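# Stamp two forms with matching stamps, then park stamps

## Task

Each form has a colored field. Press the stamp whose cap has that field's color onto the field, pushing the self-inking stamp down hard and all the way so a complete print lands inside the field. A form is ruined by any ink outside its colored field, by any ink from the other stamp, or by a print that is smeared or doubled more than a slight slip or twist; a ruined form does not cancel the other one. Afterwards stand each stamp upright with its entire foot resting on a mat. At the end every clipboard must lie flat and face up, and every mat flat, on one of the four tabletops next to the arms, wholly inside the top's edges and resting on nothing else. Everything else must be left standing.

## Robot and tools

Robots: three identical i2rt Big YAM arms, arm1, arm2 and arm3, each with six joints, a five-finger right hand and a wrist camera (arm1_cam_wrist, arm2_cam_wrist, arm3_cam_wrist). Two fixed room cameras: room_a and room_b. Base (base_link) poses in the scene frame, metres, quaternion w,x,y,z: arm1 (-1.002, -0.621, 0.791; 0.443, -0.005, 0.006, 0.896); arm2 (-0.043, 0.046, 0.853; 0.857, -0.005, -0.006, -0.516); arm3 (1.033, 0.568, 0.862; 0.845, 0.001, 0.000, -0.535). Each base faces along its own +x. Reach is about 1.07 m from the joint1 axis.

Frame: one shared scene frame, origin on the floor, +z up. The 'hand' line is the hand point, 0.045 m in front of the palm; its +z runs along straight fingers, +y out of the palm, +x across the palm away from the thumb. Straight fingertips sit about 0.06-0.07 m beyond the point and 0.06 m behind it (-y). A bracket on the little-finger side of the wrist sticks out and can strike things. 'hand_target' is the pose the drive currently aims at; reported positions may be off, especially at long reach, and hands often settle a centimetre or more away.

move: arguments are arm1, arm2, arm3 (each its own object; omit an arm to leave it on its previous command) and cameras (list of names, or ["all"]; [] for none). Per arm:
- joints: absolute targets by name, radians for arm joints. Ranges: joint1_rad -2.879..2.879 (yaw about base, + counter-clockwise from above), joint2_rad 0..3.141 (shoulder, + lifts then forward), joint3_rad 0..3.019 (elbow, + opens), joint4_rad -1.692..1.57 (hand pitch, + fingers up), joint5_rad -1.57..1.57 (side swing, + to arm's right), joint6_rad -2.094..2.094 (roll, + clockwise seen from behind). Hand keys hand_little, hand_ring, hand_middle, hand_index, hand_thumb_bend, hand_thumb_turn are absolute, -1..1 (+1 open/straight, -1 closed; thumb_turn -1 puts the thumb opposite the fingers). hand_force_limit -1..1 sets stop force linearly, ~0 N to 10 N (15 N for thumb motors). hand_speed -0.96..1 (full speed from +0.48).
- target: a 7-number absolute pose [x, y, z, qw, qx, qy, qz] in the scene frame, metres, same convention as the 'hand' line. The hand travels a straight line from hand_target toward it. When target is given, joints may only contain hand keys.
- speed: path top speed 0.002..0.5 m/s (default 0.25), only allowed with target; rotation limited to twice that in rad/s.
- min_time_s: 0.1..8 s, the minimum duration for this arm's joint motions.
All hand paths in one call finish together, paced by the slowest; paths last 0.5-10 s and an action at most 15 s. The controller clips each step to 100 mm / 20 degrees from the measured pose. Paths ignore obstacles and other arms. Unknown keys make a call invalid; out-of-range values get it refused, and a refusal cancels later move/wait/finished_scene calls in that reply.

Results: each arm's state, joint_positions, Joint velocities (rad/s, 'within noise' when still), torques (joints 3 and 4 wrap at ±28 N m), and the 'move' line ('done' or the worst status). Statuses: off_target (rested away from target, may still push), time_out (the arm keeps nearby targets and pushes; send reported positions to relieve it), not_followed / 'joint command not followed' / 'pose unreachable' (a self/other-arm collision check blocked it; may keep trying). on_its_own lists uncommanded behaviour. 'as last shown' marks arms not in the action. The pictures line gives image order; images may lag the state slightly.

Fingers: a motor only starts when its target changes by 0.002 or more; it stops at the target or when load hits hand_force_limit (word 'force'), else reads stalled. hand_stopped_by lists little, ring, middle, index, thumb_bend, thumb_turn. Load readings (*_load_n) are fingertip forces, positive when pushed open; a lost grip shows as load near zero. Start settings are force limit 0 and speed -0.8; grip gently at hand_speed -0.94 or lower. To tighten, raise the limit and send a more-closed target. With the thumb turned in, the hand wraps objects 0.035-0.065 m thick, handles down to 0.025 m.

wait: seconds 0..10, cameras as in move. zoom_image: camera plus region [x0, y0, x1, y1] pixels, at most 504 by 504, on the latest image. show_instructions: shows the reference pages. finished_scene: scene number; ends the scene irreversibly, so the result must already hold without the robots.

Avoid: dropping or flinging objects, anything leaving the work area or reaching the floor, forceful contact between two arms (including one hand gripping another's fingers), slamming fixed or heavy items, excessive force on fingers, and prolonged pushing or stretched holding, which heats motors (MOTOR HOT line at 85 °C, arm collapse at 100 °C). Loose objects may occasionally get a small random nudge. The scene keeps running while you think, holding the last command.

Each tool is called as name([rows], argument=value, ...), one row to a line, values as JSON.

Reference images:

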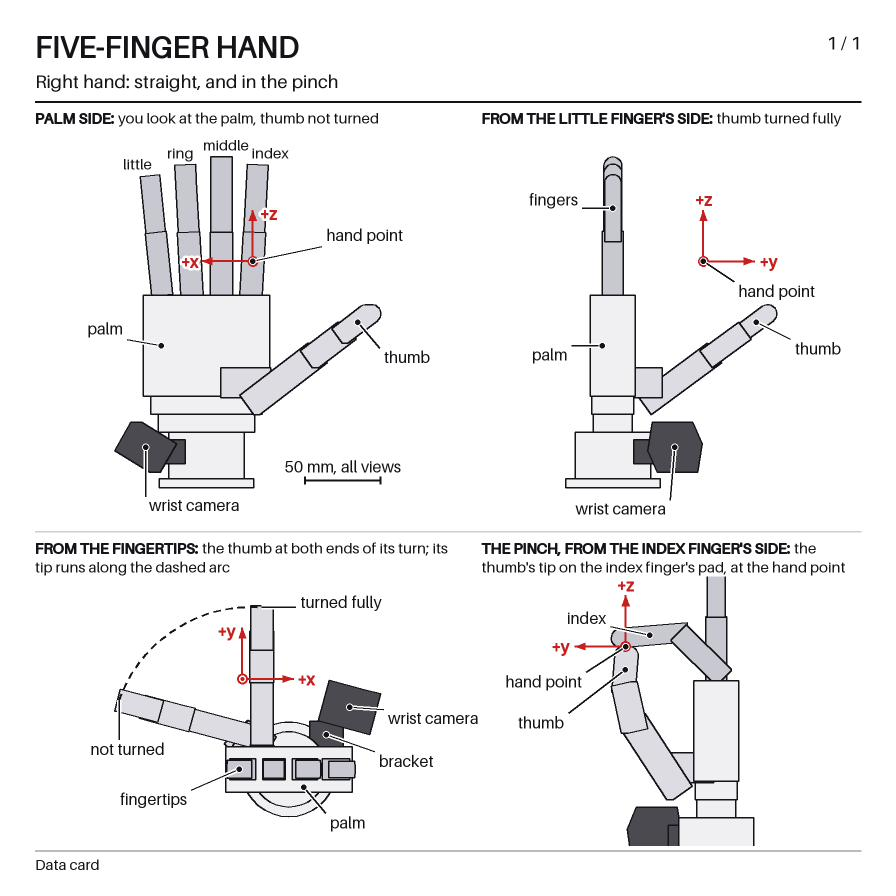

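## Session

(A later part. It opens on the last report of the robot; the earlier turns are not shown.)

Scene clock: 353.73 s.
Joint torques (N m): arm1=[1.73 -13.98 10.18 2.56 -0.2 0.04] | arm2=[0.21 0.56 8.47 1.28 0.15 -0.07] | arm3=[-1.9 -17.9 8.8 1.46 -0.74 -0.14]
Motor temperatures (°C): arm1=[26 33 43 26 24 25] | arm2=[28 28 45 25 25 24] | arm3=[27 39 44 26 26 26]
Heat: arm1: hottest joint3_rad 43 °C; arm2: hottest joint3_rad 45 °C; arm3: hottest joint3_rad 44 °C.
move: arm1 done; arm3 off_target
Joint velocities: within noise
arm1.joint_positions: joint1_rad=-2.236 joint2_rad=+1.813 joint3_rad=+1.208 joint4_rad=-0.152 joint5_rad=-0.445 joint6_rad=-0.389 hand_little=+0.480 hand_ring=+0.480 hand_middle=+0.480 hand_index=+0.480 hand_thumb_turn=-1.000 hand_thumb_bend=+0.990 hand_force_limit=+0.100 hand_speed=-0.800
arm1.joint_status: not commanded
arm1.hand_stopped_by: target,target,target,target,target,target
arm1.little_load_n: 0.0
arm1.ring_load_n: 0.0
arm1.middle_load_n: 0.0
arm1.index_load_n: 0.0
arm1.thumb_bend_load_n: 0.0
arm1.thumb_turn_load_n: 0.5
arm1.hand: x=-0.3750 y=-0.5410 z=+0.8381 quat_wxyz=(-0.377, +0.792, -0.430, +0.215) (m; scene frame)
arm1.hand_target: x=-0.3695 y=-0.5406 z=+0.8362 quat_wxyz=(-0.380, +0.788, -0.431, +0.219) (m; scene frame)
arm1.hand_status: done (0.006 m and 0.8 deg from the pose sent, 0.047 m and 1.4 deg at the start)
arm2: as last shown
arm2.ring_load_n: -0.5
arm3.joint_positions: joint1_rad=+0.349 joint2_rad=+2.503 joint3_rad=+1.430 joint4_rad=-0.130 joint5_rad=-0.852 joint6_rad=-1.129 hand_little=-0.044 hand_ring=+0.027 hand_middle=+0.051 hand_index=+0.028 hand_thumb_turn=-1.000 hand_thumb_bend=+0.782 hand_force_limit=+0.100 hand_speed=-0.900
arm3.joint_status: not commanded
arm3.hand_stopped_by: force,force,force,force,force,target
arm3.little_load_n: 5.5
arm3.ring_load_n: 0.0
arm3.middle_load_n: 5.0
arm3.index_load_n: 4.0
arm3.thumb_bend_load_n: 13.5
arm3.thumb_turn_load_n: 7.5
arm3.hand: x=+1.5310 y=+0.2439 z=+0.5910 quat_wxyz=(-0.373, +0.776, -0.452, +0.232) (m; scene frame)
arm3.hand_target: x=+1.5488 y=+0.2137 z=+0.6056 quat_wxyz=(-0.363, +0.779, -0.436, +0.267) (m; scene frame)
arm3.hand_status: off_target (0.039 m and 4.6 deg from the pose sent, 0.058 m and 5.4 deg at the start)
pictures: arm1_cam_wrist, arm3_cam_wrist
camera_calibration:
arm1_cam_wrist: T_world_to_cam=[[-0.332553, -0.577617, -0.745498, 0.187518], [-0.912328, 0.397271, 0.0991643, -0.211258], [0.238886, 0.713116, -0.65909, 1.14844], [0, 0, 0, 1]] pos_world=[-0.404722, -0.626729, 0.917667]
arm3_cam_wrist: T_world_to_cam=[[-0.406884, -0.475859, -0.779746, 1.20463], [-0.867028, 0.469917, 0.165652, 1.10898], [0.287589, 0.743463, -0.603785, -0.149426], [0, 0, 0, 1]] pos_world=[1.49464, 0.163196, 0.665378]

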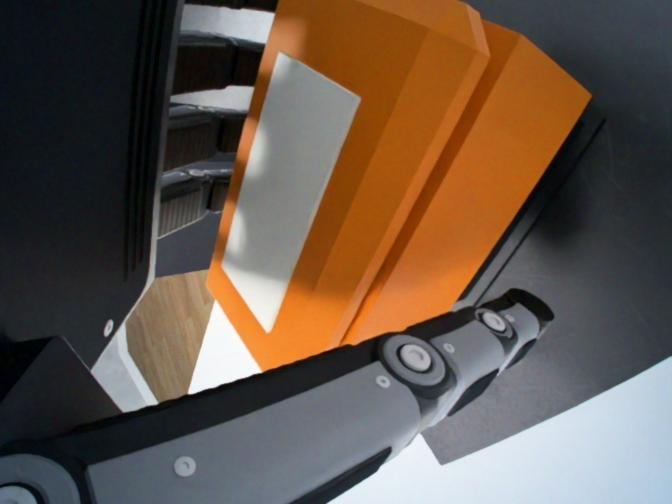

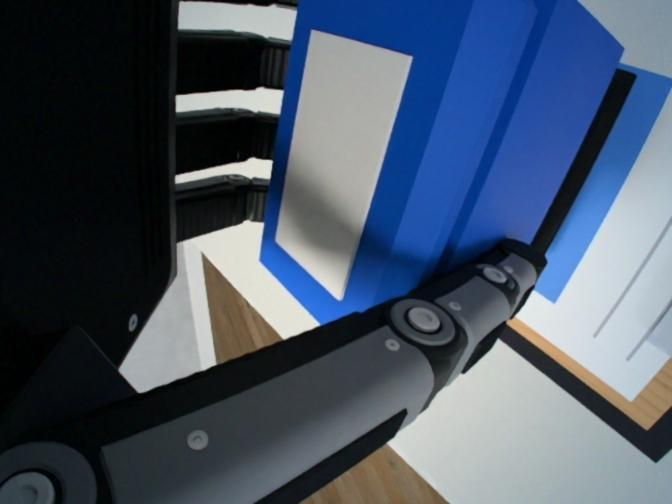

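move(arm1={"joints":{"hand_little":0.0,"hand_ring":0.0,"hand_middle":0.0,"hand_index":0.0,"hand_thumb_bend":-0.2,"hand_speed":-0.86,"hand_force_limit":-0.4}}, arm3={"target":[1.5485,0.216,0.590,-0.364,0.779,-0.432,0.268],"speed":0.06}, cameras=["arm3_cam_wrist","arm1_cam_wrist"])

move(arm1={"joints":{"hand_little":-0.3,"hand_ring":-0.3,"hand_middle":-0.3,"hand_index":-0.3,"hand_thumb_bend":-0.4,"hand_speed":-0.9,"hand_force_limit":0.1}}, arm3={"target":[1.5485,0.216,0.582,-0.364,0.779,-0.432,0.268],"speed":0.06}, cameras=["arm3_cam_wrist","arm1_cam_wrist"])

Scene clock: 363.07 s.
Joint torques (N m): arm1=[1.85 -14.04 10.21 2.45 -0.22 0.01] | arm2=[0.15 0.5 8.47 1.29 0.15 -0.07] | arm3=[-1.85 -17.96 8.57 1.55 -0.83 -0.15]
Motor temperatures (°C): arm1=[26 35 43 26 24 25] | arm2=[28 28 45 25 25 24] | arm3=[26 39 42 26 26 26]
Heat: arm1: hottest joint3_rad 43 °C; arm2: hottest joint3_rad 45 °C; arm3: hottest joint3_rad 42 °C.
move: arm1 off_target; arm3 off_target
Joint velocities: within noise
arm1.joint_positions: joint1_rad=-2.236 joint2_rad=+1.813 joint3_rad=+1.208 joint4_rad=-0.149 joint5_rad=-0.445 joint6_rad=-0.387 hand_little=+0.000 hand_ring=+0.000 hand_middle=+0.028 hand_index=+0.027 hand_thumb_turn=-1.000 hand_thumb_bend=+0.761 hand_force_limit=-0.400 hand_speed=-0.860
arm1.joint_status: hand_middle off_target (ended at +0.028, target +0.000); hand_index off_target (ended at +0.027, target +0.000); hand_thumb_bend off_target (ended at +0.761, target -0.200); the others done
arm1.hand_stopped_by: target,target,force,force,force,target
arm1.little_load_n: 0.0
arm1.ring_load_n: 0.0
arm1.middle_load_n: 6.0
arm1.index_load_n: 3.0
arm1.thumb_bend_load_n: 9.0
arm1.thumb_turn_load_n: -1.0
arm1.hand: x=-0.3745 y=-0.5409 z=+0.8384 quat_wxyz=(-0.378, +0.791, -0.430, +0.215) (m; scene frame)
arm1.hand_target: x=-0.3695 y=-0.5406 z=+0.8363 quat_wxyz=(-0.380, +0.788, -0.431, +0.219) (m; scene frame)
arm1.hand_status: not commanded
arm2: as last shown
arm2.little_load_n: -0.5
arm2.ring_load_n: 0.0
arm3.joint_positions: joint1_rad=+0.349 joint2_rad=+2.532 joint3_rad=+1.436 joint4_rad=-0.108 joint5_rad=-0.853 joint6_rad=-1.135 hand_little=-0.044 hand_ring=+0.027 hand_middle=+0.051 hand_index=+0.028 hand_thumb_turn=-1.000 hand_thumb_bend=+0.782 hand_force_limit=+0.100 hand_speed=-0.900
arm3.joint_status: not commanded
arm3.hand_stopped_by: force,force,force,force,force,target
arm3.little_load_n: 5.5
arm3.ring_load_n: 0.0
arm3.middle_load_n: 5.0
arm3.index_load_n: 4.0
arm3.thumb_bend_load_n: 13.5
arm3.thumb_turn_load_n: 7.5
arm3.hand: x=+1.5285 y=+0.2464 z=+0.5764 quat_wxyz=(-0.373, +0.778, -0.450, +0.232) (m; scene frame)
arm3.hand_target: x=+1.5473 y=+0.2166 z=+0.5915 quat_wxyz=(-0.364, +0.780, -0.432, +0.268) (m; scene frame)
arm3.hand_status: off_target (0.039 m and 4.7 deg from the pose sent, 0.033 m and 4.8 deg at the start)
pictures: arm1_cam_wrist, arm3_cam_wrist
camera_calibration:
arm1_cam_wrist: T_world_to_cam=[[-0.332085, -0.576364, -0.746676, 0.189818], [-0.912025, 0.398189, 0.098259, -0.209479], [0.240685, 0.713618, -0.657891, 1.14844], [0, 0, 0, 1]] pos_world=[-0.404427, -0.626729, 0.917862]
arm3_cam_wrist: T_world_to_cam=[[-0.403889, -0.479001, -0.779379, 1.18934], [-0.869187, 0.466619, 0.163649, 1.11333], [0.285285, 0.743522, -0.604804, -0.155213], [0, 0, 0, 1]] pos_world=[1.49233, 0.165597, 0.650877]

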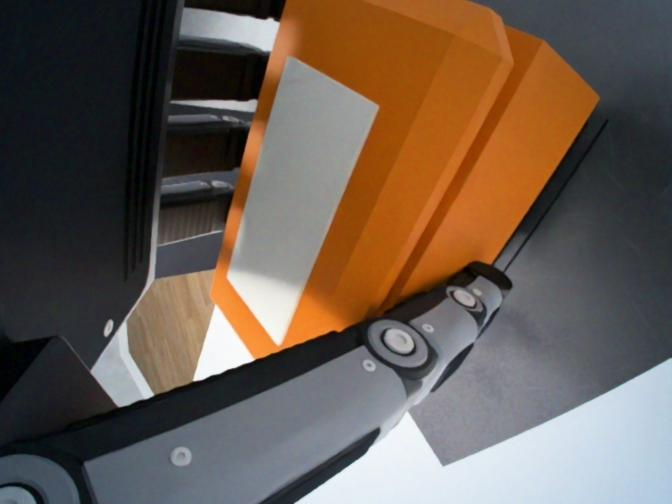

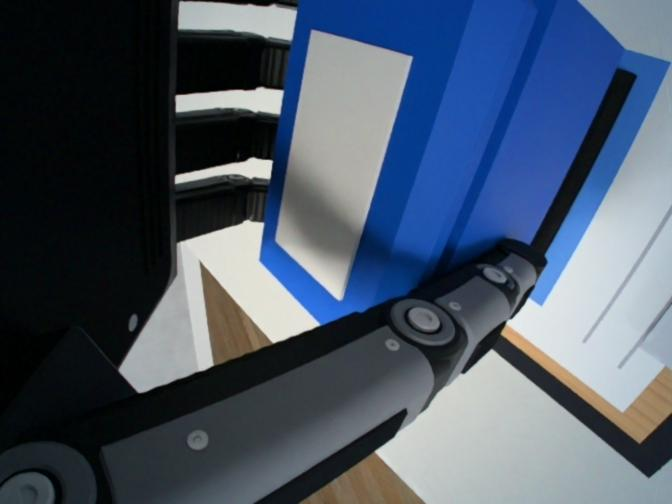

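Scene clock: 364.33 s.
Joint torques (N m): arm1=[1.79 -13.98 10.17 2.45 -0.22 0.01] | arm2=[0.15 0.56 8.49 1.28 0.15 -0.07] | arm3=[-1.85 -17.2 8.69 1.72 -0.74 -0.14]
Motor temperatures (°C): arm1=[26 35 43 26 24 25] | arm2=[28 28 45 25 25 24] | arm3=[26 39 42 26 26 26]
Heat: arm1: hottest joint3_rad 43 °C; arm2: hottest joint3_rad 45 °C; arm3: hottest joint3_rad 42 °C.
move: arm1 off_target; arm3 off_target
Joint velocities: within noise
arm1.joint_positions: joint1_rad=-2.236 joint2_rad=+1.813 joint3_rad=+1.208 joint4_rad=-0.149 joint5_rad=-0.445 joint6_rad=-0.386 hand_little=-0.156 hand_ring=-0.043 hand_middle=+0.028 hand_index=+0.020 hand_thumb_turn=-1.000 hand_thumb_bend=+0.763 hand_force_limit=+0.100 hand_speed=-0.900
arm1.joint_status: hand_little off_target (ended at -0.156, target -0.300); hand_ring off_target (ended at -0.043, target -0.300); hand_middle off_target (ended at +0.028, target -0.300); hand_index off_target (ended at +0.020, target -0.300); hand_thumb_bend off_target (ended at +0.763, target -0.400); the others done
arm1.hand_stopped_by: force,force,force,force,force,target
arm1.little_load_n: 5.5
arm1.ring_load_n: 3.0
arm1.middle_load_n: 1.0
arm1.index_load_n: 4.5
arm1.thumb_bend_load_n: 16.5
arm1.thumb_turn_load_n: 5.5
arm1.hand: x=-0.3746 y=-0.5408 z=+0.8385 quat_wxyz=(-0.378, +0.791, -0.430, +0.215) (m; scene frame)
arm1.hand_target: x=-0.3695 y=-0.5406 z=+0.8363 quat_wxyz=(-0.380, +0.788, -0.431, +0.219) (m; scene frame)
arm1.hand_status: not commanded
arm2: as last shown
arm2.little_load_n: 0.0
arm2.middle_load_n: 0.0
arm3.joint_positions: joint1_rad=+0.348 joint2_rad=+2.538 joint3_rad=+1.444 joint4_rad=-0.103 joint5_rad=-0.856 joint6_rad=-1.135 hand_little=-0.044 hand_ring=+0.027 hand_middle=+0.051 hand_index=+0.028 hand_thumb_turn=-1.000 hand_thumb_bend=+0.782 hand_force_limit=+0.100 hand_speed=-0.900
arm3.joint_status: not commanded
arm3.hand_stopped_by: force,force,force,force,force,target
arm3.little_load_n: 4.5
arm3.ring_load_n: 0.5
arm3.middle_load_n: 5.0
arm3.index_load_n: 4.0
arm3.thumb_bend_load_n: 13.0
arm3.thumb_turn_load_n: 8.0
arm3.hand: x=+1.5309 y=+0.2443 z=+0.5752 quat_wxyz=(-0.374, +0.778, -0.448, +0.235) (m; scene frame)
arm3.hand_target: x=+1.5472 y=+0.2166 z=+0.5834 quat_wxyz=(-0.364, +0.780, -0.433, +0.268) (m; scene frame)
arm3.hand_status: off_target (0.034 m and 4.3 deg from the pose sent, 0.037 m and 4.7 deg at the start)
pictures: arm1_cam_wrist, arm3_cam_wrist
camera_calibration:
arm1_cam_wrist: T_world_to_cam=[[-0.332877, -0.575472, -0.74701, 0.190387], [-0.911681, 0.398783, 0.0990477, -0.209823], [0.240896, 0.714006, -0.657393, 1.14826], [0, 0, 0, 1]] pos_world=[-0.404527, -0.626629, 0.917862]
arm3_cam_wrist: T_world_to_cam=[[-0.398187, -0.481934, -0.780504, 1.18096], [-0.870664, 0.466424, 0.156183, 1.12321], [0.288775, 0.741747, -0.605327, -0.159818], [0, 0, 0, 1]] pos_world=[1.49433, 0.163798, 0.649575]

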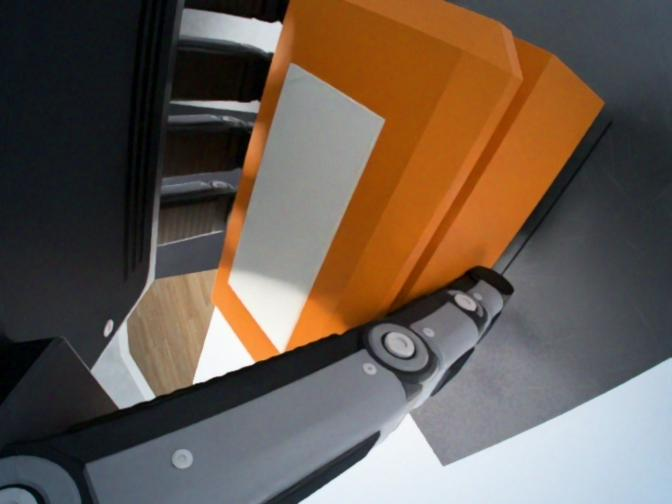

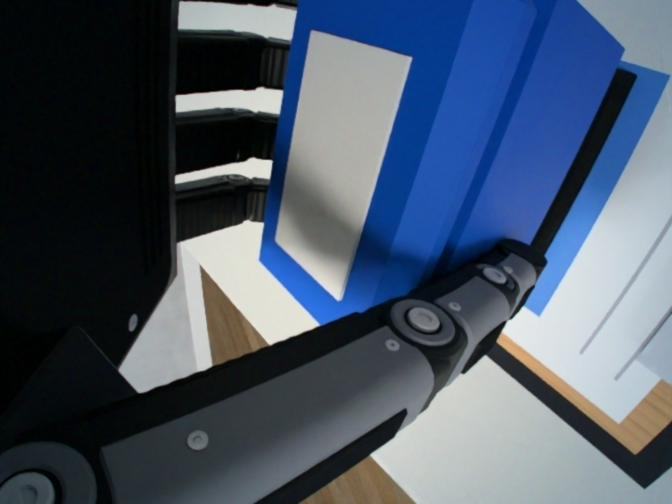

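zoom_image(camera="arm3_cam_wrist", region=[500, 40, 672, 330])

Scaled by 1.738 from the camera's 672x504 image, which has a finer 960x720 frame.

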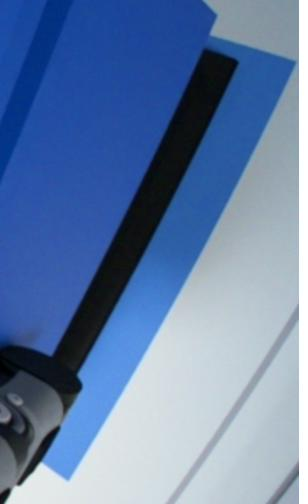

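move(arm1={"target":[-0.355,-0.538,0.95,-0.380,0.788,-0.431,0.219],"speed":0.12}, arm3={"joints":{"hand_little":0.2,"hand_ring":0.2,"hand_middle":0.2,"hand_index":0.2,"hand_thumb_bend":0.9,"hand_speed":-0.85}}, cameras=["arm3_cam_wrist","arm1_cam_wrist"])

move(arm1={"joints":{"joint2_rad":1.4,"joint3_rad":1.75,"joint4_rad":-1.02},"min_time_s":3}, arm3={"joints":{"hand_little":0.6,"hand_ring":0.6,"hand_middle":0.6,"hand_index":0.6,"hand_thumb_bend":0.99,"hand_speed":-0.8}}, cameras=["arm3_cam_wrist","arm1_cam_wrist"])

Scene clock: 371.83 s.
Joint torques (N m): arm1=[1.85 -16.38 16.49 1.17 -0.29 0.03] | arm2=[0.15 0.56 8.46 1.28 0.15 -0.07] | arm3=[-1.96 -17.26 8.06 1.48 -0.7 -0.16]
Motor temperatures (°C): arm1=[26 36 43 26 24 25] | arm2=[28 27 45 25 25 24] | arm3=[26 40 41 26 27 26]
Heat: arm1: hottest joint3_rad 43 °C; arm2: hottest joint3_rad 45 °C; arm3: hottest joint3_rad 41 °C.
move: arm1 off_target; arm3 done
Joint velocities: within noise
arm1.joint_positions: joint1_rad=-2.236 joint2_rad=+1.740 joint3_rad=+1.335 joint4_rad=-0.413 joint5_rad=-0.443 joint6_rad=-0.386 hand_little=-0.156 hand_ring=-0.043 hand_middle=+0.028 hand_index=+0.020 hand_thumb_turn=-1.000 hand_thumb_bend=+0.763 hand_force_limit=+0.100 hand_speed=-0.900
arm1.joint_status: not commanded
arm1.hand_stopped_by: force,force,force,force,force,target
arm1.little_load_n: 4.5
arm1.ring_load_n: 2.5
arm1.middle_load_n: 1.0
arm1.index_load_n: 5.0
arm1.thumb_bend_load_n: 16.0
arm1.thumb_turn_load_n: 6.0
arm1.hand: x=-0.3778 y=-0.5401 z=+0.9073 quat_wxyz=(-0.363, +0.797, -0.443, +0.190) (m; scene frame)
arm1.hand_target: x=-0.3575 y=-0.5382 z=+0.9503 quat_wxyz=(-0.380, +0.788, -0.431, +0.219) (m; scene frame)
arm1.hand_status: off_target (0.049 m and 4.2 deg from the pose sent, 0.113 m and 0.6 deg at the start)
arm2.joint_positions: joint1_rad=-0.922 joint2_rad=+0.896 joint3_rad=+1.921 joint4_rad=-1.591 joint5_rad=+0.442 joint6_rad=+0.342 hand_little=+0.800 hand_ring=+0.800 hand_middle=+0.800 hand_index=+0.800 hand_thumb_turn=-1.000 hand_thumb_bend=+0.990 hand_force_limit=+0.100 hand_speed=-0.800
arm2.joint_status: not commanded
arm2.hand_stopped_by: target,target,target,target,target,target
arm2.little_load_n: 0.0
arm2.ring_load_n: 0.0
arm2.middle_load_n: 0.0
arm2.index_load_n: 0.0
arm2.thumb_bend_load_n: 0.0
arm2.thumb_turn_load_n: 0.0
arm2.hand: x=-0.1821 y=-0.1465 z=+1.4664 quat_wxyz=(+0.209, -0.424, -0.749, +0.465) (m; scene frame)
arm2.hand_target: x=-0.1800 y=-0.1431 z=+1.4752 quat_wxyz=(+0.207, -0.423, -0.745, +0.472) (m; scene frame)
arm2.hand_status: not commanded
arm3.joint_positions: joint1_rad=+0.348 joint2_rad=+2.540 joint3_rad=+1.451 joint4_rad=-0.097 joint5_rad=-0.857 joint6_rad=-1.135 hand_little=+0.200 hand_ring=+0.200 hand_middle=+0.200 hand_index=+0.200 hand_thumb_turn=-1.000 hand_thumb_bend=+0.900 hand_force_limit=+0.100 hand_speed=-0.850
arm3.joint_status: all done
arm3.hand_stopped_by: target,target,target,target,target,target
arm3.little_load_n: 0.0
arm3.ring_load_n: -0.5
arm3.middle_load_n: 0.0
arm3.index_load_n: 0.0
arm3.thumb_bend_load_n: 0.0
arm3.thumb_turn_load_n: 0.5
arm3.hand: x=+1.5347 y=+0.2408 z=+0.5763 quat_wxyz=(-0.373, +0.778, -0.445, +0.241) (m; scene frame)
arm3.hand_target: x=+1.5474 y=+0.2164 z=+0.5836 quat_wxyz=(-0.364, +0.780, -0.433, +0.268) (m; scene frame)
arm3.hand_status: not commanded
pictures: arm1_cam_wrist, arm3_cam_wrist
camera_calibration:
arm1_cam_wrist: T_world_to_cam=[[-0.381156, -0.575188, -0.723795, 0.201886], [-0.90253, 0.401203, 0.156449, -0.267134], [0.200401, 0.712878, -0.672045, 1.19126], [0, 0, 0, 1]] pos_world=[-0.402875, -0.625922, 0.988494]
arm3_cam_wrist: T_world_to_cam=[[-0.390629, -0.48822, -0.780417, 1.17147], [-0.872262, 0.46727, 0.144282, 1.13709], [0.294224, 0.737089, -0.608385, -0.163062], [0, 0, 0, 1]] pos_world=[1.49743, 0.160799, 0.65097]

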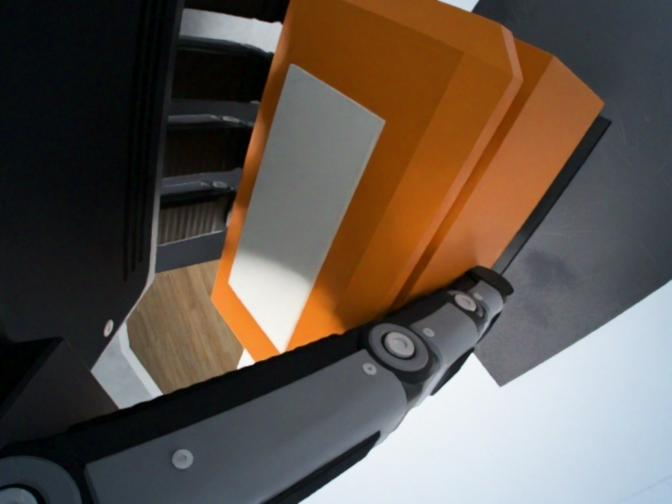

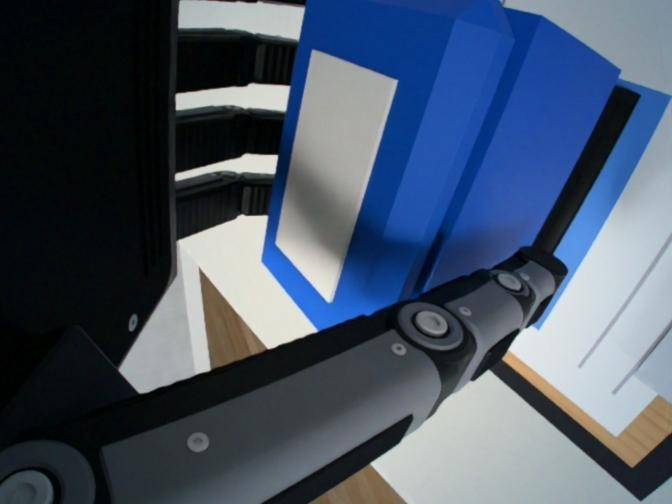

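Scene clock: 375.33 s.
Joint torques (N m): arm1=[1.85 -12.69 17.32 1.33 -0.28 0.02] | arm2=[0.15 0.56 8.47 1.26 0.15 -0.08] | arm3=[-1.79 -17.32 8.09 1.52 -0.71 -0.16]
Motor temperatures (°C): arm1=[26 36 44 26 24 25] | arm2=[28 27 44 25 25 24] | arm3=[26 40 41 26 27 26]
Heat: arm1: hottest joint3_rad 44 °C; arm2: hottest joint3_rad 44 °C; arm3: hottest joint3_rad 41 °C.
move: arm1 done; arm3 done
Joint velocities: within noise
arm1.joint_positions: joint1_rad=-2.236 joint2_rad=+1.421 joint3_rad=+1.684 joint4_rad=-1.012 joint5_rad=-0.442 joint6_rad=-0.386 hand_little=-0.156 hand_ring=-0.043 hand_middle=+0.028 hand_index=+0.020 hand_thumb_turn=-1.000 hand_thumb_bend=+0.763 hand_force_limit=+0.100 hand_speed=-0.900
arm1.joint_status: all done
arm1.hand_stopped_by: force,force,force,force,force,target
arm1.little_load_n: 4.5
arm1.ring_load_n: 3.0
arm1.middle_load_n: 1.0
arm1.index_load_n: 5.0
arm1.thumb_bend_load_n: 16.0
arm1.thumb_turn_load_n: 6.0
arm1.hand: x=-0.4656 y=-0.5349 z=+1.1884 quat_wxyz=(-0.378, +0.790, -0.430, +0.218) (m; scene frame)
arm1.hand_target: x=-0.4675 y=-0.5328 z=+1.2317 quat_wxyz=(-0.395, +0.780, -0.417, +0.247) (m; scene frame)
arm1.hand_status: not commanded
arm2: as last shown
arm2.index_load_n: -0.5
arm3.joint_positions: joint1_rad=+0.348 joint2_rad=+2.540 joint3_rad=+1.451 joint4_rad=-0.097 joint5_rad=-0.857 joint6_rad=-1.135 hand_little=+0.600 hand_ring=+0.600 hand_middle=+0.600 hand_index=+0.600 hand_thumb_turn=-1.000 hand_thumb_bend=+0.990 hand_force_limit=+0.100 hand_speed=-0.800
arm3.joint_status: all done
arm3.hand_stopped_by: target,target,target,target,target,target
arm3.little_load_n: 0.0
arm3.ring_load_n: 0.0
arm3.middle_load_n: 0.0
arm3.index_load_n: 0.0
arm3.thumb_bend_load_n: 0.0
arm3.thumb_turn_load_n: 0.0
arm3.hand: x=+1.5347 y=+0.2408 z=+0.5763 quat_wxyz=(-0.373, +0.778, -0.445, +0.241) (m; scene frame)
arm3.hand_target: x=+1.5474 y=+0.2164 z=+0.5836 quat_wxyz=(-0.364, +0.780, -0.433, +0.268) (m; scene frame)
arm3.hand_status: not commanded
pictures: arm1_cam_wrist, arm3_cam_wrist
camera_calibration:
arm1_cam_wrist: T_world_to_cam=[[-0.330227, -0.576299, -0.747549, 0.426206], [-0.911428, 0.400633, 0.093765, -0.322426], [0.245457, 0.712301, -0.657555, 1.39747], [0, 0, 0, 1]] pos_world=[-0.496141, -0.620621, 1.26775]
arm3_cam_wrist: T_world_to_cam=[[-0.390629, -0.48822, -0.780417, 1.17147], [-0.872262, 0.46727, 0.144282, 1.13709], [0.294224, 0.737089, -0.608385, -0.163062], [0, 0, 0, 1]] pos_world=[1.49743, 0.160799, 0.65097]

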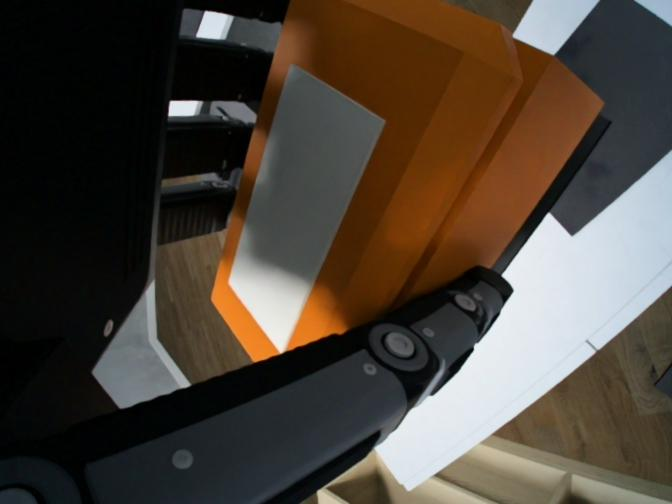

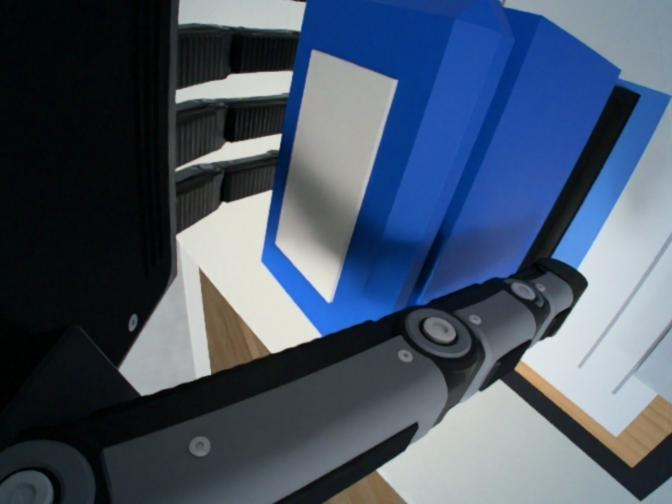

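move(arm1={"joints":{"joint1_rad":0.2,"joint2_rad":1.4,"joint3_rad":1.75,"joint4_rad":-1.02,"joint5_rad":0.75,"joint6_rad":0.95},"min_time_s":5}, arm3={"target":[1.553,0.212,0.645,-0.364,0.780,-0.433,0.268],"speed":0.06,"joints":{"hand_little":0.8,"hand_ring":0.8,"hand_middle":0.8,"hand_index":0.8}}, cameras=["arm3_cam_wrist","arm1_cam_wrist"])

move(arm1={"target":[-1.465,-0.085,0.95,-0.418,0.870,-0.234,0.121],"speed":0.15}, arm3={"target":[1.553,0.212,0.715,-0.364,0.780,-0.433,0.268],"speed":0.08}, cameras=["arm3_cam_wrist","arm1_cam_wrist"])

Scene clock: 387.53 s.
Joint torques (N m): arm1=[1.96 -12.57 17.25 1.22 0.62 0.06] | arm2=[0.21 0.56 8.46 1.26 0.15 -0.08] | arm3=[-1.73 -19.25 5.96 0.2 -0.66 -0.12]
Motor temperatures (°C): arm1=[26 36 46 26 24 25] | arm2=[27 27 44 25 25 24] | arm3=[26 40 39 26 27 26]
Heat: arm1: hottest joint3_rad 46 °C; arm2: hottest joint3_rad 44 °C; arm3: hottest joint2_rad 40 °C.
move: arm1 done; arm3 off_target
Joint velocities: within noise
arm1.joint_positions: joint1_rad=+0.200 joint2_rad=+1.421 joint3_rad=+1.684 joint4_rad=-1.012 joint5_rad=+0.746 joint6_rad=+0.936 hand_little=-0.156 hand_ring=-0.043 hand_middle=+0.028 hand_index=+0.020 hand_thumb_turn=-1.000 hand_thumb_bend=+0.763 hand_force_limit=+0.100 hand_speed=-0.900
arm1.joint_status: all done
arm1.hand_stopped_by: force,force,force,force,force,target
arm1.little_load_n: 5.0
arm1.ring_load_n: 3.0
arm1.middle_load_n: 1.0
arm1.index_load_n: 5.0
arm1.thumb_bend_load_n: 16.5
arm1.thumb_turn_load_n: 6.0
arm1.hand: x=-1.3893 y=-0.1667 z=+1.2114 quat_wxyz=(-0.487, +0.851, -0.181, -0.078) (m; scene frame)
arm1.hand_target: x=-1.3866 y=-0.1681 z=+1.2593 quat_wxyz=(-0.504, +0.833, -0.200, -0.110) (m; scene frame)
arm1.hand_status: not commanded
arm2: as last shown
arm2.index_load_n: 0.0
arm3.joint_positions: joint1_rad=+0.348 joint2_rad=+2.439 joint3_rad=+1.451 joint4_rad=-0.156 joint5_rad=-0.857 joint6_rad=-1.135 hand_little=+0.800 hand_ring=+0.800 hand_middle=+0.800 hand_index=+0.800 hand_thumb_turn=-1.000 hand_thumb_bend=+0.990 hand_force_limit=+0.100 hand_speed=-0.800
arm3.joint_status: all done
arm3.hand_stopped_by: target,target,target,target,target,target
arm3.little_load_n: 0.0
arm3.ring_load_n: -0.5
arm3.middle_load_n: -0.5
arm3.index_load_n: 0.0
arm3.thumb_bend_load_n: 0.0
arm3.thumb_turn_load_n: 0.0
arm3.hand: x=+1.5526 y=+0.2229 z=+0.6320 quat_wxyz=(-0.368, +0.780, -0.436, +0.259) (m; scene frame)
arm3.hand_target: x=+1.5530 y=+0.2120 z=+0.6449 quat_wxyz=(-0.364, +0.780, -0.433, +0.268) (m; scene frame)
arm3.hand_status: off_target (0.017 m and 1.2 deg from the pose sent, 0.077 m and 3.6 deg at the start)
pictures: arm1_cam_wrist, arm3_cam_wrist
camera_calibration:
arm1_cam_wrist: T_world_to_cam=[[-0.0943352, -0.50216, -0.859614, 0.826512], [-0.881506, -0.35914, 0.306537, -1.65676], [-0.462653, 0.786672, -0.408778, 0.104241], [0, 0, 0, 1]] pos_world=[-1.33425, -0.261974, 1.26095]
arm3_cam_wrist: T_world_to_cam=[[-0.367461, -0.511129, -0.776994, 1.1803], [-0.875936, 0.470991, 0.104422, 1.18309], [0.312584, 0.718968, -0.620787, -0.13789], [0, 0, 0, 1]] pos_world=[1.51313, 0.1452, 0.707947]

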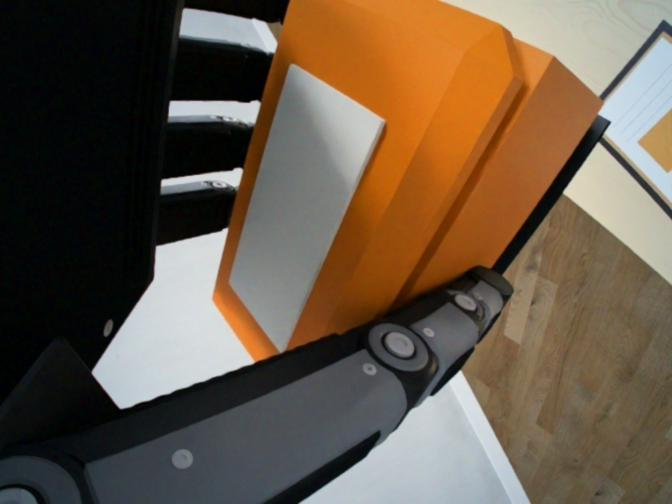

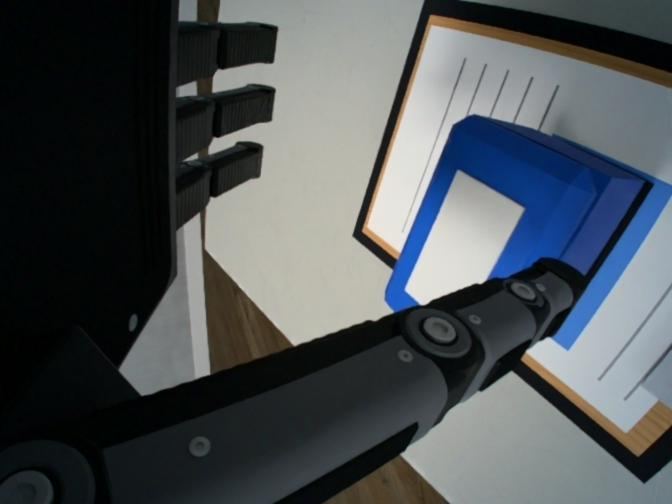

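Scene clock: 390.70 s.
Joint torques (N m): arm1=[2.9 -18.43 16.09 0.18 1.03 0.01] | arm2=[0.21 0.62 8.46 1.26 0.15 -0.07] | arm3=[-1.73 -19.14 6.13 0.23 -0.65 -0.12]
Motor temperatures (°C): arm1=[26 36 46 26 25 25] | arm2=[27 27 44 25 25 24] | arm3=[26 40 39 26 27 26]
Heat: arm1: hottest joint3_rad 46 °C; arm2: hottest joint3_rad 44 °C; arm3: hottest joint2_rad 40 °C.
move: arm1 off_target; arm3 off_target
Joint velocities: within noise
arm1.joint_positions: joint1_rad=+0.208 joint2_rad=+2.032 joint3_rad=+1.883 joint4_rad=-1.266 joint5_rad=+0.886 joint6_rad=+1.291 hand_little=-0.156 hand_ring=-0.043 hand_middle=+0.028 hand_index=+0.020 hand_thumb_turn=-1.000 hand_thumb_bend=+0.763 hand_force_limit=+0.100 hand_speed=-0.900
arm1.joint_status: not commanded
arm1.hand_stopped_by: force,force,force,force,force,target
arm1.little_load_n: 4.5
arm1.ring_load_n: 2.5
arm1.middle_load_n: 1.0
arm1.index_load_n: 5.0
arm1.thumb_bend_load_n: 16.0
arm1.thumb_turn_load_n: 6.0
arm1.hand: x=-1.4470 y=-0.0930 z=+0.9216 quat_wxyz=(-0.404, +0.875, -0.223, +0.144) (m; scene frame)
arm1.hand_target: x=-1.4638 y=-0.0862 z=+0.9502 quat_wxyz=(-0.418, +0.870, -0.234, +0.120) (m; scene frame)
arm1.hand_status: off_target (0.035 m and 3.4 deg from the pose sent, 0.284 m and 25.0 deg at the start)
arm2: as last shown
arm3.joint_positions: joint1_rad=+0.348 joint2_rad=+2.297 joint3_rad=+1.421 joint4_rad=-0.262 joint5_rad=-0.857 joint6_rad=-1.135 hand_little=+0.800 hand_ring=+0.800 hand_middle=+0.800 hand_index=+0.800 hand_thumb_turn=-1.000 hand_thumb_bend=+0.990 hand_force_limit=+0.100 hand_speed=-0.800
arm3.joint_status: not commanded
arm3.hand_stopped_by: target,target,target,target,target,target
arm3.little_load_n: 0.0
arm3.ring_load_n: -0.5
arm3.middle_load_n: 0.0
arm3.index_load_n: 0.0
arm3.thumb_bend_load_n: 0.0
arm3.thumb_turn_load_n: 0.0
arm3.hand: x=+1.5561 y=+0.2193 z=+0.7030 quat_wxyz=(-0.367, +0.780, -0.434, +0.261) (m; scene frame)
arm3.hand_target: x=+1.5530 y=+0.2121 z=+0.7146 quat_wxyz=(-0.364, +0.780, -0.433, +0.268) (m; scene frame)
arm3.hand_status: off_target (0.014 m and 0.9 deg from the pose sent, 0.084 m and 1.2 deg at the start)
pictures: arm1_cam_wrist, arm3_cam_wrist
camera_calibration:
arm1_cam_wrist: T_world_to_cam=[[-0.00616857, -0.695009, -0.718974, 0.588959], [-0.996761, -0.0533775, 0.0601502, -1.50358], [-0.080182, 0.717017, -0.692429, 0.709528], [0, 0, 0, 1]] pos_world=[-1.43818, -0.179668, 1.00518]
arm3_cam_wrist: T_world_to_cam=[[-0.364263, -0.514208, -0.776468, 1.23021], [-0.876333, 0.471442, 0.0989049, 1.18486], [0.315202, 0.716473, -0.622346, -0.0947829], [0, 0, 0, 1]] pos_world=[1.51633, 0.1419, 0.779044]

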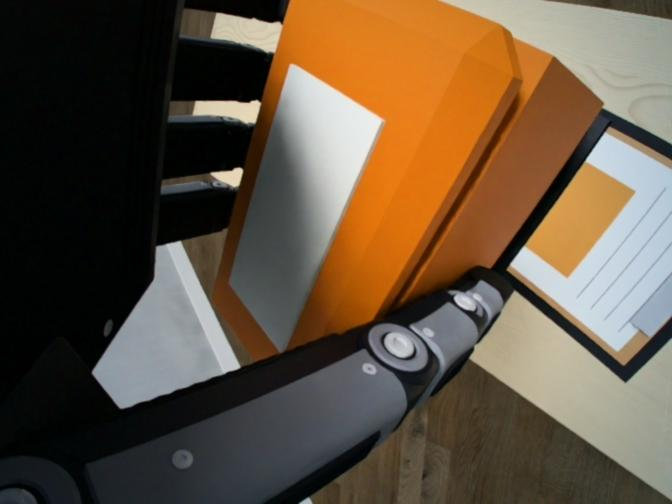

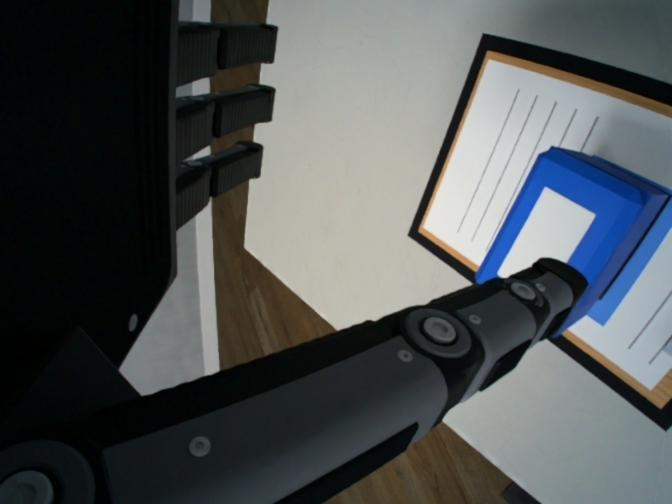

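move(arm1={"target":[-1.480,-0.060,0.775,-0.430,0.866,-0.249,0.094],"speed":0.12}, arm3={"target":[1.530,0.222,0.86,-0.25,0.80,-0.47,0.15],"speed":0.15}, cameras=["arm3_cam_wrist","arm1_cam_wrist"])

move(arm3={"target":[1.500,0.235,0.86,0,0.8616,-0.5075,0],"speed":0.15,"joints":{"hand_little":-1,"hand_ring":-1,"hand_middle":-1,"hand_index":-1,"hand_thumb_turn":1,"hand_thumb_bend":1,"hand_speed":0}}, cameras=["arm3_cam_wrist"])

arm3: "target": qw, qx, qy, qz must be a unit quaternion (the sum of their squares is 1)
Scene clock: 395.17 s.
Joint torques (N m): arm1=[2.84 -18.37 16.08 0.14 1.02 0.03] | arm2=[0.21 0.56 8.46 1.29 0.15 -0.07] | arm3=[-1.73 -19.19 6.11 0.23 -0.64 -0.11]
Motor temperatures (°C): arm1=[26 37 48 26 25 25] | arm2=[27 27 44 25 25 24] | arm3=[26 41 38 26 27 26]
Heat: arm1: hottest joint3_rad 48 °C; arm2: hottest joint3_rad 44 °C; arm3: hottest joint2_rad 41 °C.
Joint velocities: within noise
arm1.joint_positions: joint1_rad=+0.208 joint2_rad=+2.032 joint3_rad=+1.883 joint4_rad=-1.266 joint5_rad=+0.886 joint6_rad=+1.291 hand_little=-0.156 hand_ring=-0.043 hand_middle=+0.028 hand_index=+0.020 hand_thumb_turn=-1.000 hand_thumb_bend=+0.763 hand_force_limit=+0.100 hand_speed=-0.900
arm1.joint_status: not commanded
arm1.hand_stopped_by: force,force,force,force,force,target
arm1.little_load_n: 4.5
arm1.ring_load_n: 3.0
arm1.middle_load_n: 1.0
arm1.index_load_n: 4.5
arm1.thumb_bend_load_n: 16.0
arm1.thumb_turn_load_n: 6.0
arm1.hand: x=-1.4469 y=-0.0931 z=+0.9216 quat_wxyz=(-0.404, +0.875, -0.223, +0.144) (m; scene frame)
arm1.hand_target: x=-1.4637 y=-0.0862 z=+0.9502 quat_wxyz=(-0.418, +0.870, -0.234, +0.120) (m; scene frame)
arm1.hand_status: off_target (0.035 m and 3.4 deg from the pose sent, 0.284 m and 25.0 deg at the start)
arm2.joint_positions: joint1_rad=-0.922 joint2_rad=+0.896 joint3_rad=+1.921 joint4_rad=-1.591 joint5_rad=+0.442 joint6_rad=+0.342 hand_little=+0.800 hand_ring=+0.800 hand_middle=+0.800 hand_index=+0.800 hand_thumb_turn=-1.000 hand_thumb_bend=+0.990 hand_force_limit=+0.100 hand_speed=-0.800
arm2.joint_status: not commanded
arm2.hand_stopped_by: target,target,target,target,target,target
arm2.little_load_n: 0.0
arm2.ring_load_n: 0.0
arm2.middle_load_n: 0.0
arm2.index_load_n: 0.0
arm2.thumb_bend_load_n: 0.0
arm2.thumb_turn_load_n: -0.5
arm2.hand: x=-0.1821 y=-0.1465 z=+1.4664 quat_wxyz=(+0.209, -0.424, -0.749, +0.465) (m; scene frame)
arm2.hand_target: x=-0.1800 y=-0.1431 z=+1.4752 quat_wxyz=(+0.207, -0.423, -0.745, +0.472) (m; scene frame)
arm2.hand_status: not commanded
arm3.joint_positions: joint1_rad=+0.348 joint2_rad=+2.297 joint3_rad=+1.421 joint4_rad=-0.262 joint5_rad=-0.857 joint6_rad=-1.135 hand_little=+0.800 hand_ring=+0.800 hand_middle=+0.800 hand_index=+0.800 hand_thumb_turn=-1.000 hand_thumb_bend=+0.990 hand_force_limit=+0.100 hand_speed=-0.800
arm3.joint_status: not commanded
arm3.hand_stopped_by: target,target,target,target,target,target
arm3.little_load_n: 0.0
arm3.ring_load_n: 0.0
arm3.middle_load_n: 0.0
arm3.index_load_n: 0.0
arm3.thumb_bend_load_n: 0.0
arm3.thumb_turn_load_n: 0.0
arm3.hand: x=+1.5561 y=+0.2193 z=+0.7030 quat_wxyz=(-0.367, +0.780, -0.434, +0.261) (m; scene frame)
arm3.hand_target: x=+1.5530 y=+0.2121 z=+0.7146 quat_wxyz=(-0.364, +0.780, -0.433, +0.268) (m; scene frame)
arm3.hand_status: off_target (0.014 m and 0.9 deg from the pose sent, 0.084 m and 1.2 deg at the start)
pictures: none

not run: a call was refused earlier in this reply.

move(arm1={"target":[-1.480,-0.060,0.775,-0.430,0.866,-0.249,0.094],"speed":0.12}, arm3={"target":[1.530,0.222,0.84,-0.364,0.780,-0.433,0.268],"speed":0.15}, cameras=["arm1_cam_wrist"])

move(arm3={"target":[1.500,0.235,0.86,0,0.8616,-0.5075,0],"speed":0.15,"joints":{"hand_little":-1,"hand_ring":-1,"hand_middle":-1,"hand_index":-1,"hand_thumb_turn":1,"hand_thumb_bend":1,"hand_speed":0}}, cameras=["arm3_cam_wrist"])

Scene clock: 398.47 s.
Joint torques (N m): arm1=[1.55 -19.49 10.54 1.47 0.81 -0.14] | arm2=[0.21 0.56 8.49 1.28 0.15 -0.07] | arm3=[-2.02 -17.26 7.46 0.2 -0.71 -0.17]
Motor temperatures (°C): arm1=[26 37 49 26 25 25] | arm2=[27 27 44 25 25 24] | arm3=[26 41 38 26 27 26]
Heat: arm1: hottest joint3_rad 49 °C; arm2: hottest joint3_rad 44 °C; arm3: hottest joint2_rad 41 °C.
move: arm1 off_target; arm3 off_target
Joint velocities: within noise
arm1.joint_positions: joint1_rad=+0.208 joint2_rad=+2.212 joint3_rad=+1.750 joint4_rad=-0.849 joint5_rad=+0.885 joint6_rad=+1.289 hand_little=-0.156 hand_ring=-0.043 hand_middle=+0.028 hand_index=+0.020 hand_thumb_turn=-1.000 hand_thumb_bend=+0.763 hand_force_limit=+0.100 hand_speed=-0.900
arm1.joint_status: not commanded
arm1.hand_stopped_by: force,force,force,force,force,target
arm1.little_load_n: 4.5
arm1.ring_load_n: 3.0
arm1.middle_load_n: 1.0
arm1.index_load_n: 5.0
arm1.thumb_bend_load_n: 16.0
arm1.thumb_turn_load_n: 6.0
arm1.hand: x=-1.4775 y=-0.0691 z=+0.7677 quat_wxyz=(-0.423, +0.867, -0.244, +0.102) (m; scene frame)
arm1.hand_target: x=-1.4797 y=-0.0602 z=+0.7749 quat_wxyz=(-0.429, +0.864, -0.248, +0.094) (m; scene frame)
arm1.hand_status: off_target (0.012 m and 1.4 deg from the pose sent, 0.154 m and 7.2 deg at the start)
arm2.joint_positions: joint1_rad=-0.922 joint2_rad=+0.896 joint3_rad=+1.921 joint4_rad=-1.591 joint5_rad=+0.442 joint6_rad=+0.342 hand_little=+0.800 hand_ring=+0.800 hand_middle=+0.800 hand_index=+0.800 hand_thumb_turn=-1.000 hand_thumb_bend=+0.990 hand_force_limit=+0.100 hand_speed=-0.800
arm2.joint_status: not commanded
arm2.hand_stopped_by: target,target,target,target,target,target
arm2.little_load_n: 0.0
arm2.ring_load_n: 0.0
arm2.middle_load_n: 0.0
arm2.index_load_n: 0.0
arm2.thumb_bend_load_n: 0.0
arm2.thumb_turn_load_n: 0.0
arm2.hand: x=-0.1821 y=-0.1465 z=+1.4664 quat_wxyz=(+0.209, -0.424, -0.749, +0.465) (m; scene frame)
arm2.hand_target: x=-0.1800 y=-0.1431 z=+1.4752 quat_wxyz=(+0.207, -0.423, -0.745, +0.472) (m; scene frame)
arm2.hand_status: not commanded
arm3.joint_positions: joint1_rad=+0.337 joint2_rad=+2.024 joint3_rad=+1.355 joint4_rad=-0.481 joint5_rad=-0.862 joint6_rad=-1.152 hand_little=+0.800 hand_ring=+0.800 hand_middle=+0.800 hand_index=+0.800 hand_thumb_turn=-1.000 hand_thumb_bend=+0.990 hand_force_limit=+0.100 hand_speed=-0.800
arm3.joint_status: not commanded
arm3.hand_stopped_by: target,target,target,target,target,target
arm3.little_load_n: 0.0
arm3.ring_load_n: 0.0
arm3.middle_load_n: 0.0
arm3.index_load_n: 0.0
arm3.thumb_bend_load_n: 0.0
arm3.thumb_turn_load_n: 0.0
arm3.hand: x=+1.5365 y=+0.2287 z=+0.8319 quat_wxyz=(-0.367, +0.780, -0.434, +0.262) (m; scene frame)
arm3.hand_target: x=+1.5301 y=+0.2221 z=+0.8398 quat_wxyz=(-0.364, +0.780, -0.433, +0.268) (m; scene frame)
arm3.hand_status: off_target (0.012 m and 0.8 deg from the pose sent, 0.139 m and 0.9 deg at the start)
pictures: arm1_cam_wrist
camera_calibration:
arm1_cam_wrist: T_world_to_cam=[[-0.064291, -0.646434, -0.760256, 0.443906], [-0.989051, -0.0601336, 0.13477, -1.56978], [-0.132837, 0.760596, -0.63549, 0.464878], [0, 0, 0, 1]] pos_world=[-1.4623, -0.161025, 0.844466]

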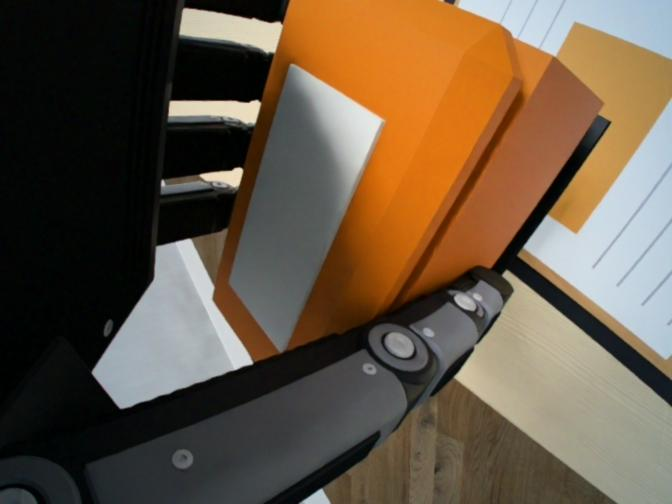

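Scene clock: 402.33 s.
Joint torques (N m): arm1=[1.61 -19.6 10.5 1.51 0.8 -0.13] | arm2=[0.21 0.56 8.47 1.29 0.15 -0.07] | arm3=[0.32 -16.67 13.03 -0.75 0.01 0.11]
Motor temperatures (°C): arm1=[26 37 49 26 25 25] | arm2=[27 27 44 25 25 24] | arm3=[26 41 39 26 26 26]
Heat: arm1: hottest joint3_rad 49 °C; arm2: hottest joint3_rad 44 °C; arm3: hottest joint2_rad 41 °C.
move: arm3 off_target
Joint velocities: within noise
arm1, arm2: as last shown
arm1.little_load_n: 5.0
arm1.index_load_n: 4.5
arm3.joint_positions: joint1_rad=+0.562 joint2_rad=+2.113 joint3_rad=+1.652 joint4_rad=-1.147 joint5_rad=-0.001 joint6_rad=-1.075 hand_little=-1.000 hand_ring=-1.000 hand_middle=-1.000 hand_index=-1.000 hand_thumb_turn=+1.000 hand_thumb_bend=+1.000 hand_force_limit=+0.100 hand_speed=+0.000
arm3.joint_status: all done
arm3.hand_stopped_by: target,target,target,target,target,target
arm3.little_load_n: 0.0
arm3.ring_load_n: 0.0
arm3.middle_load_n: 0.0
arm3.index_load_n: 0.0
arm3.thumb_bend_load_n: 0.0
arm3.thumb_turn_load_n: 0.0
arm3.hand: x=+1.4783 y=+0.2402 z=+0.8456 quat_wxyz=(-0.002, +0.862, -0.506, -0.019) (m; scene frame)
arm3.hand_target: x=+1.4993 y=+0.2356 z=+0.8603 quat_wxyz=(+0.000, +0.862, -0.508, +0.001) (m; scene frame)
arm3.hand_status: off_target (0.027 m and 2.2 deg from the pose sent, 0.047 m and 53.7 deg at the start)
pictures: arm3_cam_wrist
camera_calibration:
arm3_cam_wrist: T_world_to_cam=[[-0.75723, -0.653068, -0.0102454, 1.28968], [-0.5437, 0.62157, 0.563952, 0.171584], [-0.361931, 0.432612, -0.825744, 1.24479], [0, 0, 0, 1]] pos_world=[1.5204, 0.19709, 0.944326]

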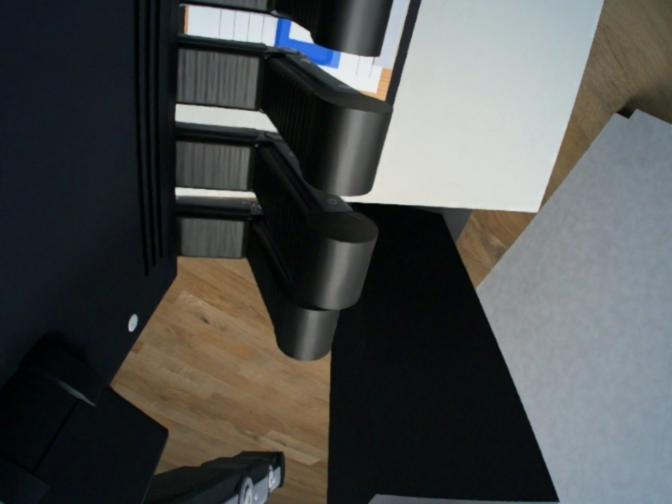

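move(arm1={"target":[-1.4406,-0.0642,0.716,-0.430,0.864,-0.248,0.094],"speed":0.08}, arm3={"target":[1.513,0.232,0.68,0,0.8616,-0.5075,0],"speed":0.12}, cameras=["arm1_cam_wrist","arm3_cam_wrist","room_b","room_a"])

Scene clock: 408.67 s.
Joint torques (N m): arm1=[1.38 -18.43 9.18 1.61 0.74 -0.15] | arm2=[0.15 0.56 8.47 1.28 0.15 -0.07] | arm3=[0.5 -18.61 10.69 0.5 0 0.12]
Motor temperatures (°C): arm1=[26 37 49 26 25 25] | arm2=[27 27 44 25 25 24] | arm3=[26 41 40 26 26 26]
Heat: arm1: hottest joint3_rad 49 °C; arm2: hottest joint3_rad 44 °C; arm3: hottest joint2_rad 41 °C.
move: arm1 done; arm3 off_target
Joint velocities: within noise
arm1.joint_positions: joint1_rad=+0.175 joint2_rad=+2.212 joint3_rad=+1.578 joint4_rad=-0.625 joint5_rad=+0.876 joint6_rad=+1.233 hand_little=-0.156 hand_ring=-0.043 hand_middle=+0.028 hand_index=+0.020 hand_thumb_turn=-1.000 hand_thumb_bend=+0.763 hand_force_limit=+0.100 hand_speed=-0.900
arm1.joint_status: not commanded
arm1.hand_stopped_by: force,force,force,force,force,target
arm1.little_load_n: 4.5
arm1.ring_load_n: 3.0
arm1.middle_load_n: 1.0
arm1.index_load_n: 5.0
arm1.thumb_bend_load_n: 16.0
arm1.thumb_turn_load_n: 6.0
arm1.hand: x=-1.4417 y=-0.0726 z=+0.7140 quat_wxyz=(-0.426, +0.866, -0.244, +0.098) (m; scene frame)
arm1.hand_target: x=-1.4405 y=-0.0644 z=+0.7159 quat_wxyz=(-0.430, +0.863, -0.248, +0.094) (m; scene frame)
arm1.hand_status: done (0.009 m and 0.9 deg from the pose sent, 0.064 m and 1.3 deg at the start)
arm2: as last shown
arm3.joint_positions: joint1_rad=+0.566 joint2_rad=+2.411 joint3_rad=+1.658 joint4_rad=-0.883 joint5_rad=-0.001 joint6_rad=-1.069 hand_little=-1.000 hand_ring=-1.000 hand_middle=-1.000 hand_index=-1.000 hand_thumb_turn=+1.000 hand_thumb_bend=+1.000 hand_force_limit=+0.100 hand_speed=+0.000
arm3.joint_status: not commanded
arm3.hand_stopped_by: target,target,target,target,target,target
arm3.little_load_n: 0.0
arm3.ring_load_n: 0.0
arm3.middle_load_n: 0.5
arm3.index_load_n: 0.0
arm3.thumb_bend_load_n: 0.0
arm3.thumb_turn_load_n: 0.0
arm3.hand: x=+1.4820 y=+0.2406 z=+0.6693 quat_wxyz=(-0.002, +0.861, -0.507, -0.033) (m; scene frame)
arm3.hand_target: x=+1.5121 y=+0.2327 z=+0.6811 quat_wxyz=(+0.000, +0.862, -0.508, +0.000) (m; scene frame)
arm3.hand_status: off_target (0.034 m and 3.8 deg from the pose sent, 0.169 m and 2.2 deg at the start)
pictures: arm1_cam_wrist, arm3_cam_wrist, room_a, room_b
camera_calibration:
arm1_cam_wrist: T_world_to_cam=[[-0.0663977, -0.640766, -0.76486, 0.403705], [-0.988063, -0.0645694, 0.139867, -1.52989], [-0.139009, 0.765016, -0.62883, 0.424755], [0, 0, 0, 1]] pos_world=[-1.42578, -0.165048, 0.789858]
arm3_cam_wrist: T_world_to_cam=[[-0.759574, -0.650419, -0.00155851, 1.28801], [-0.528054, 0.615272, 0.585319, 0.236881], [-0.379743, 0.445416, -0.810802, 1.11357], [0, 0, 0, 1]] pos_world=[1.52629, 0.195998, 0.766237]

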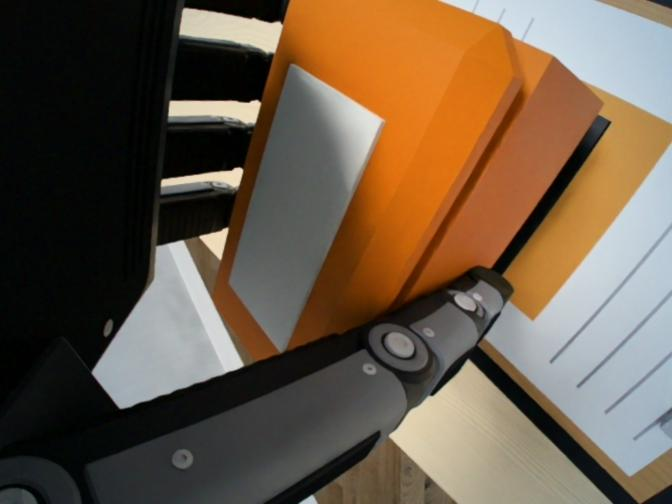

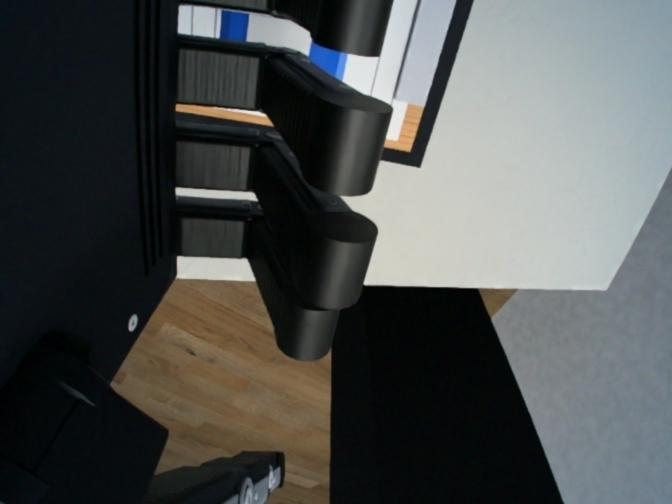

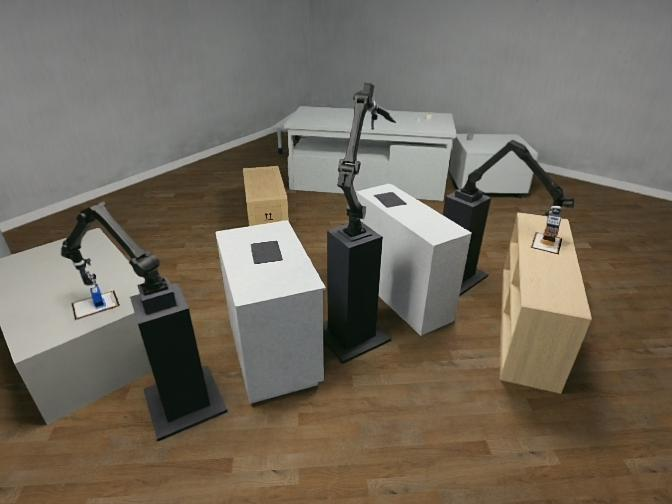

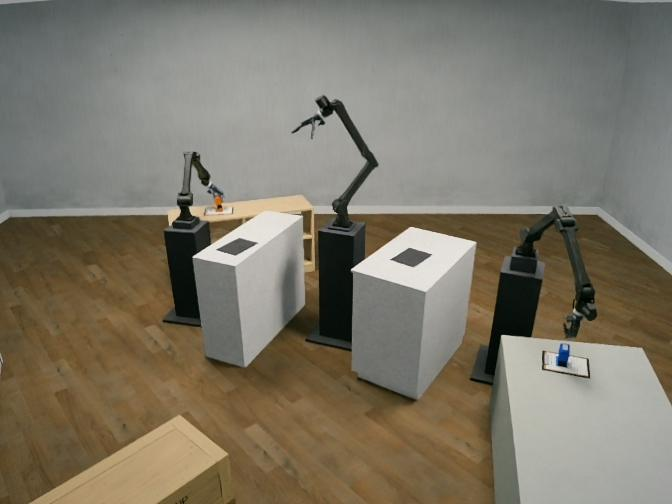

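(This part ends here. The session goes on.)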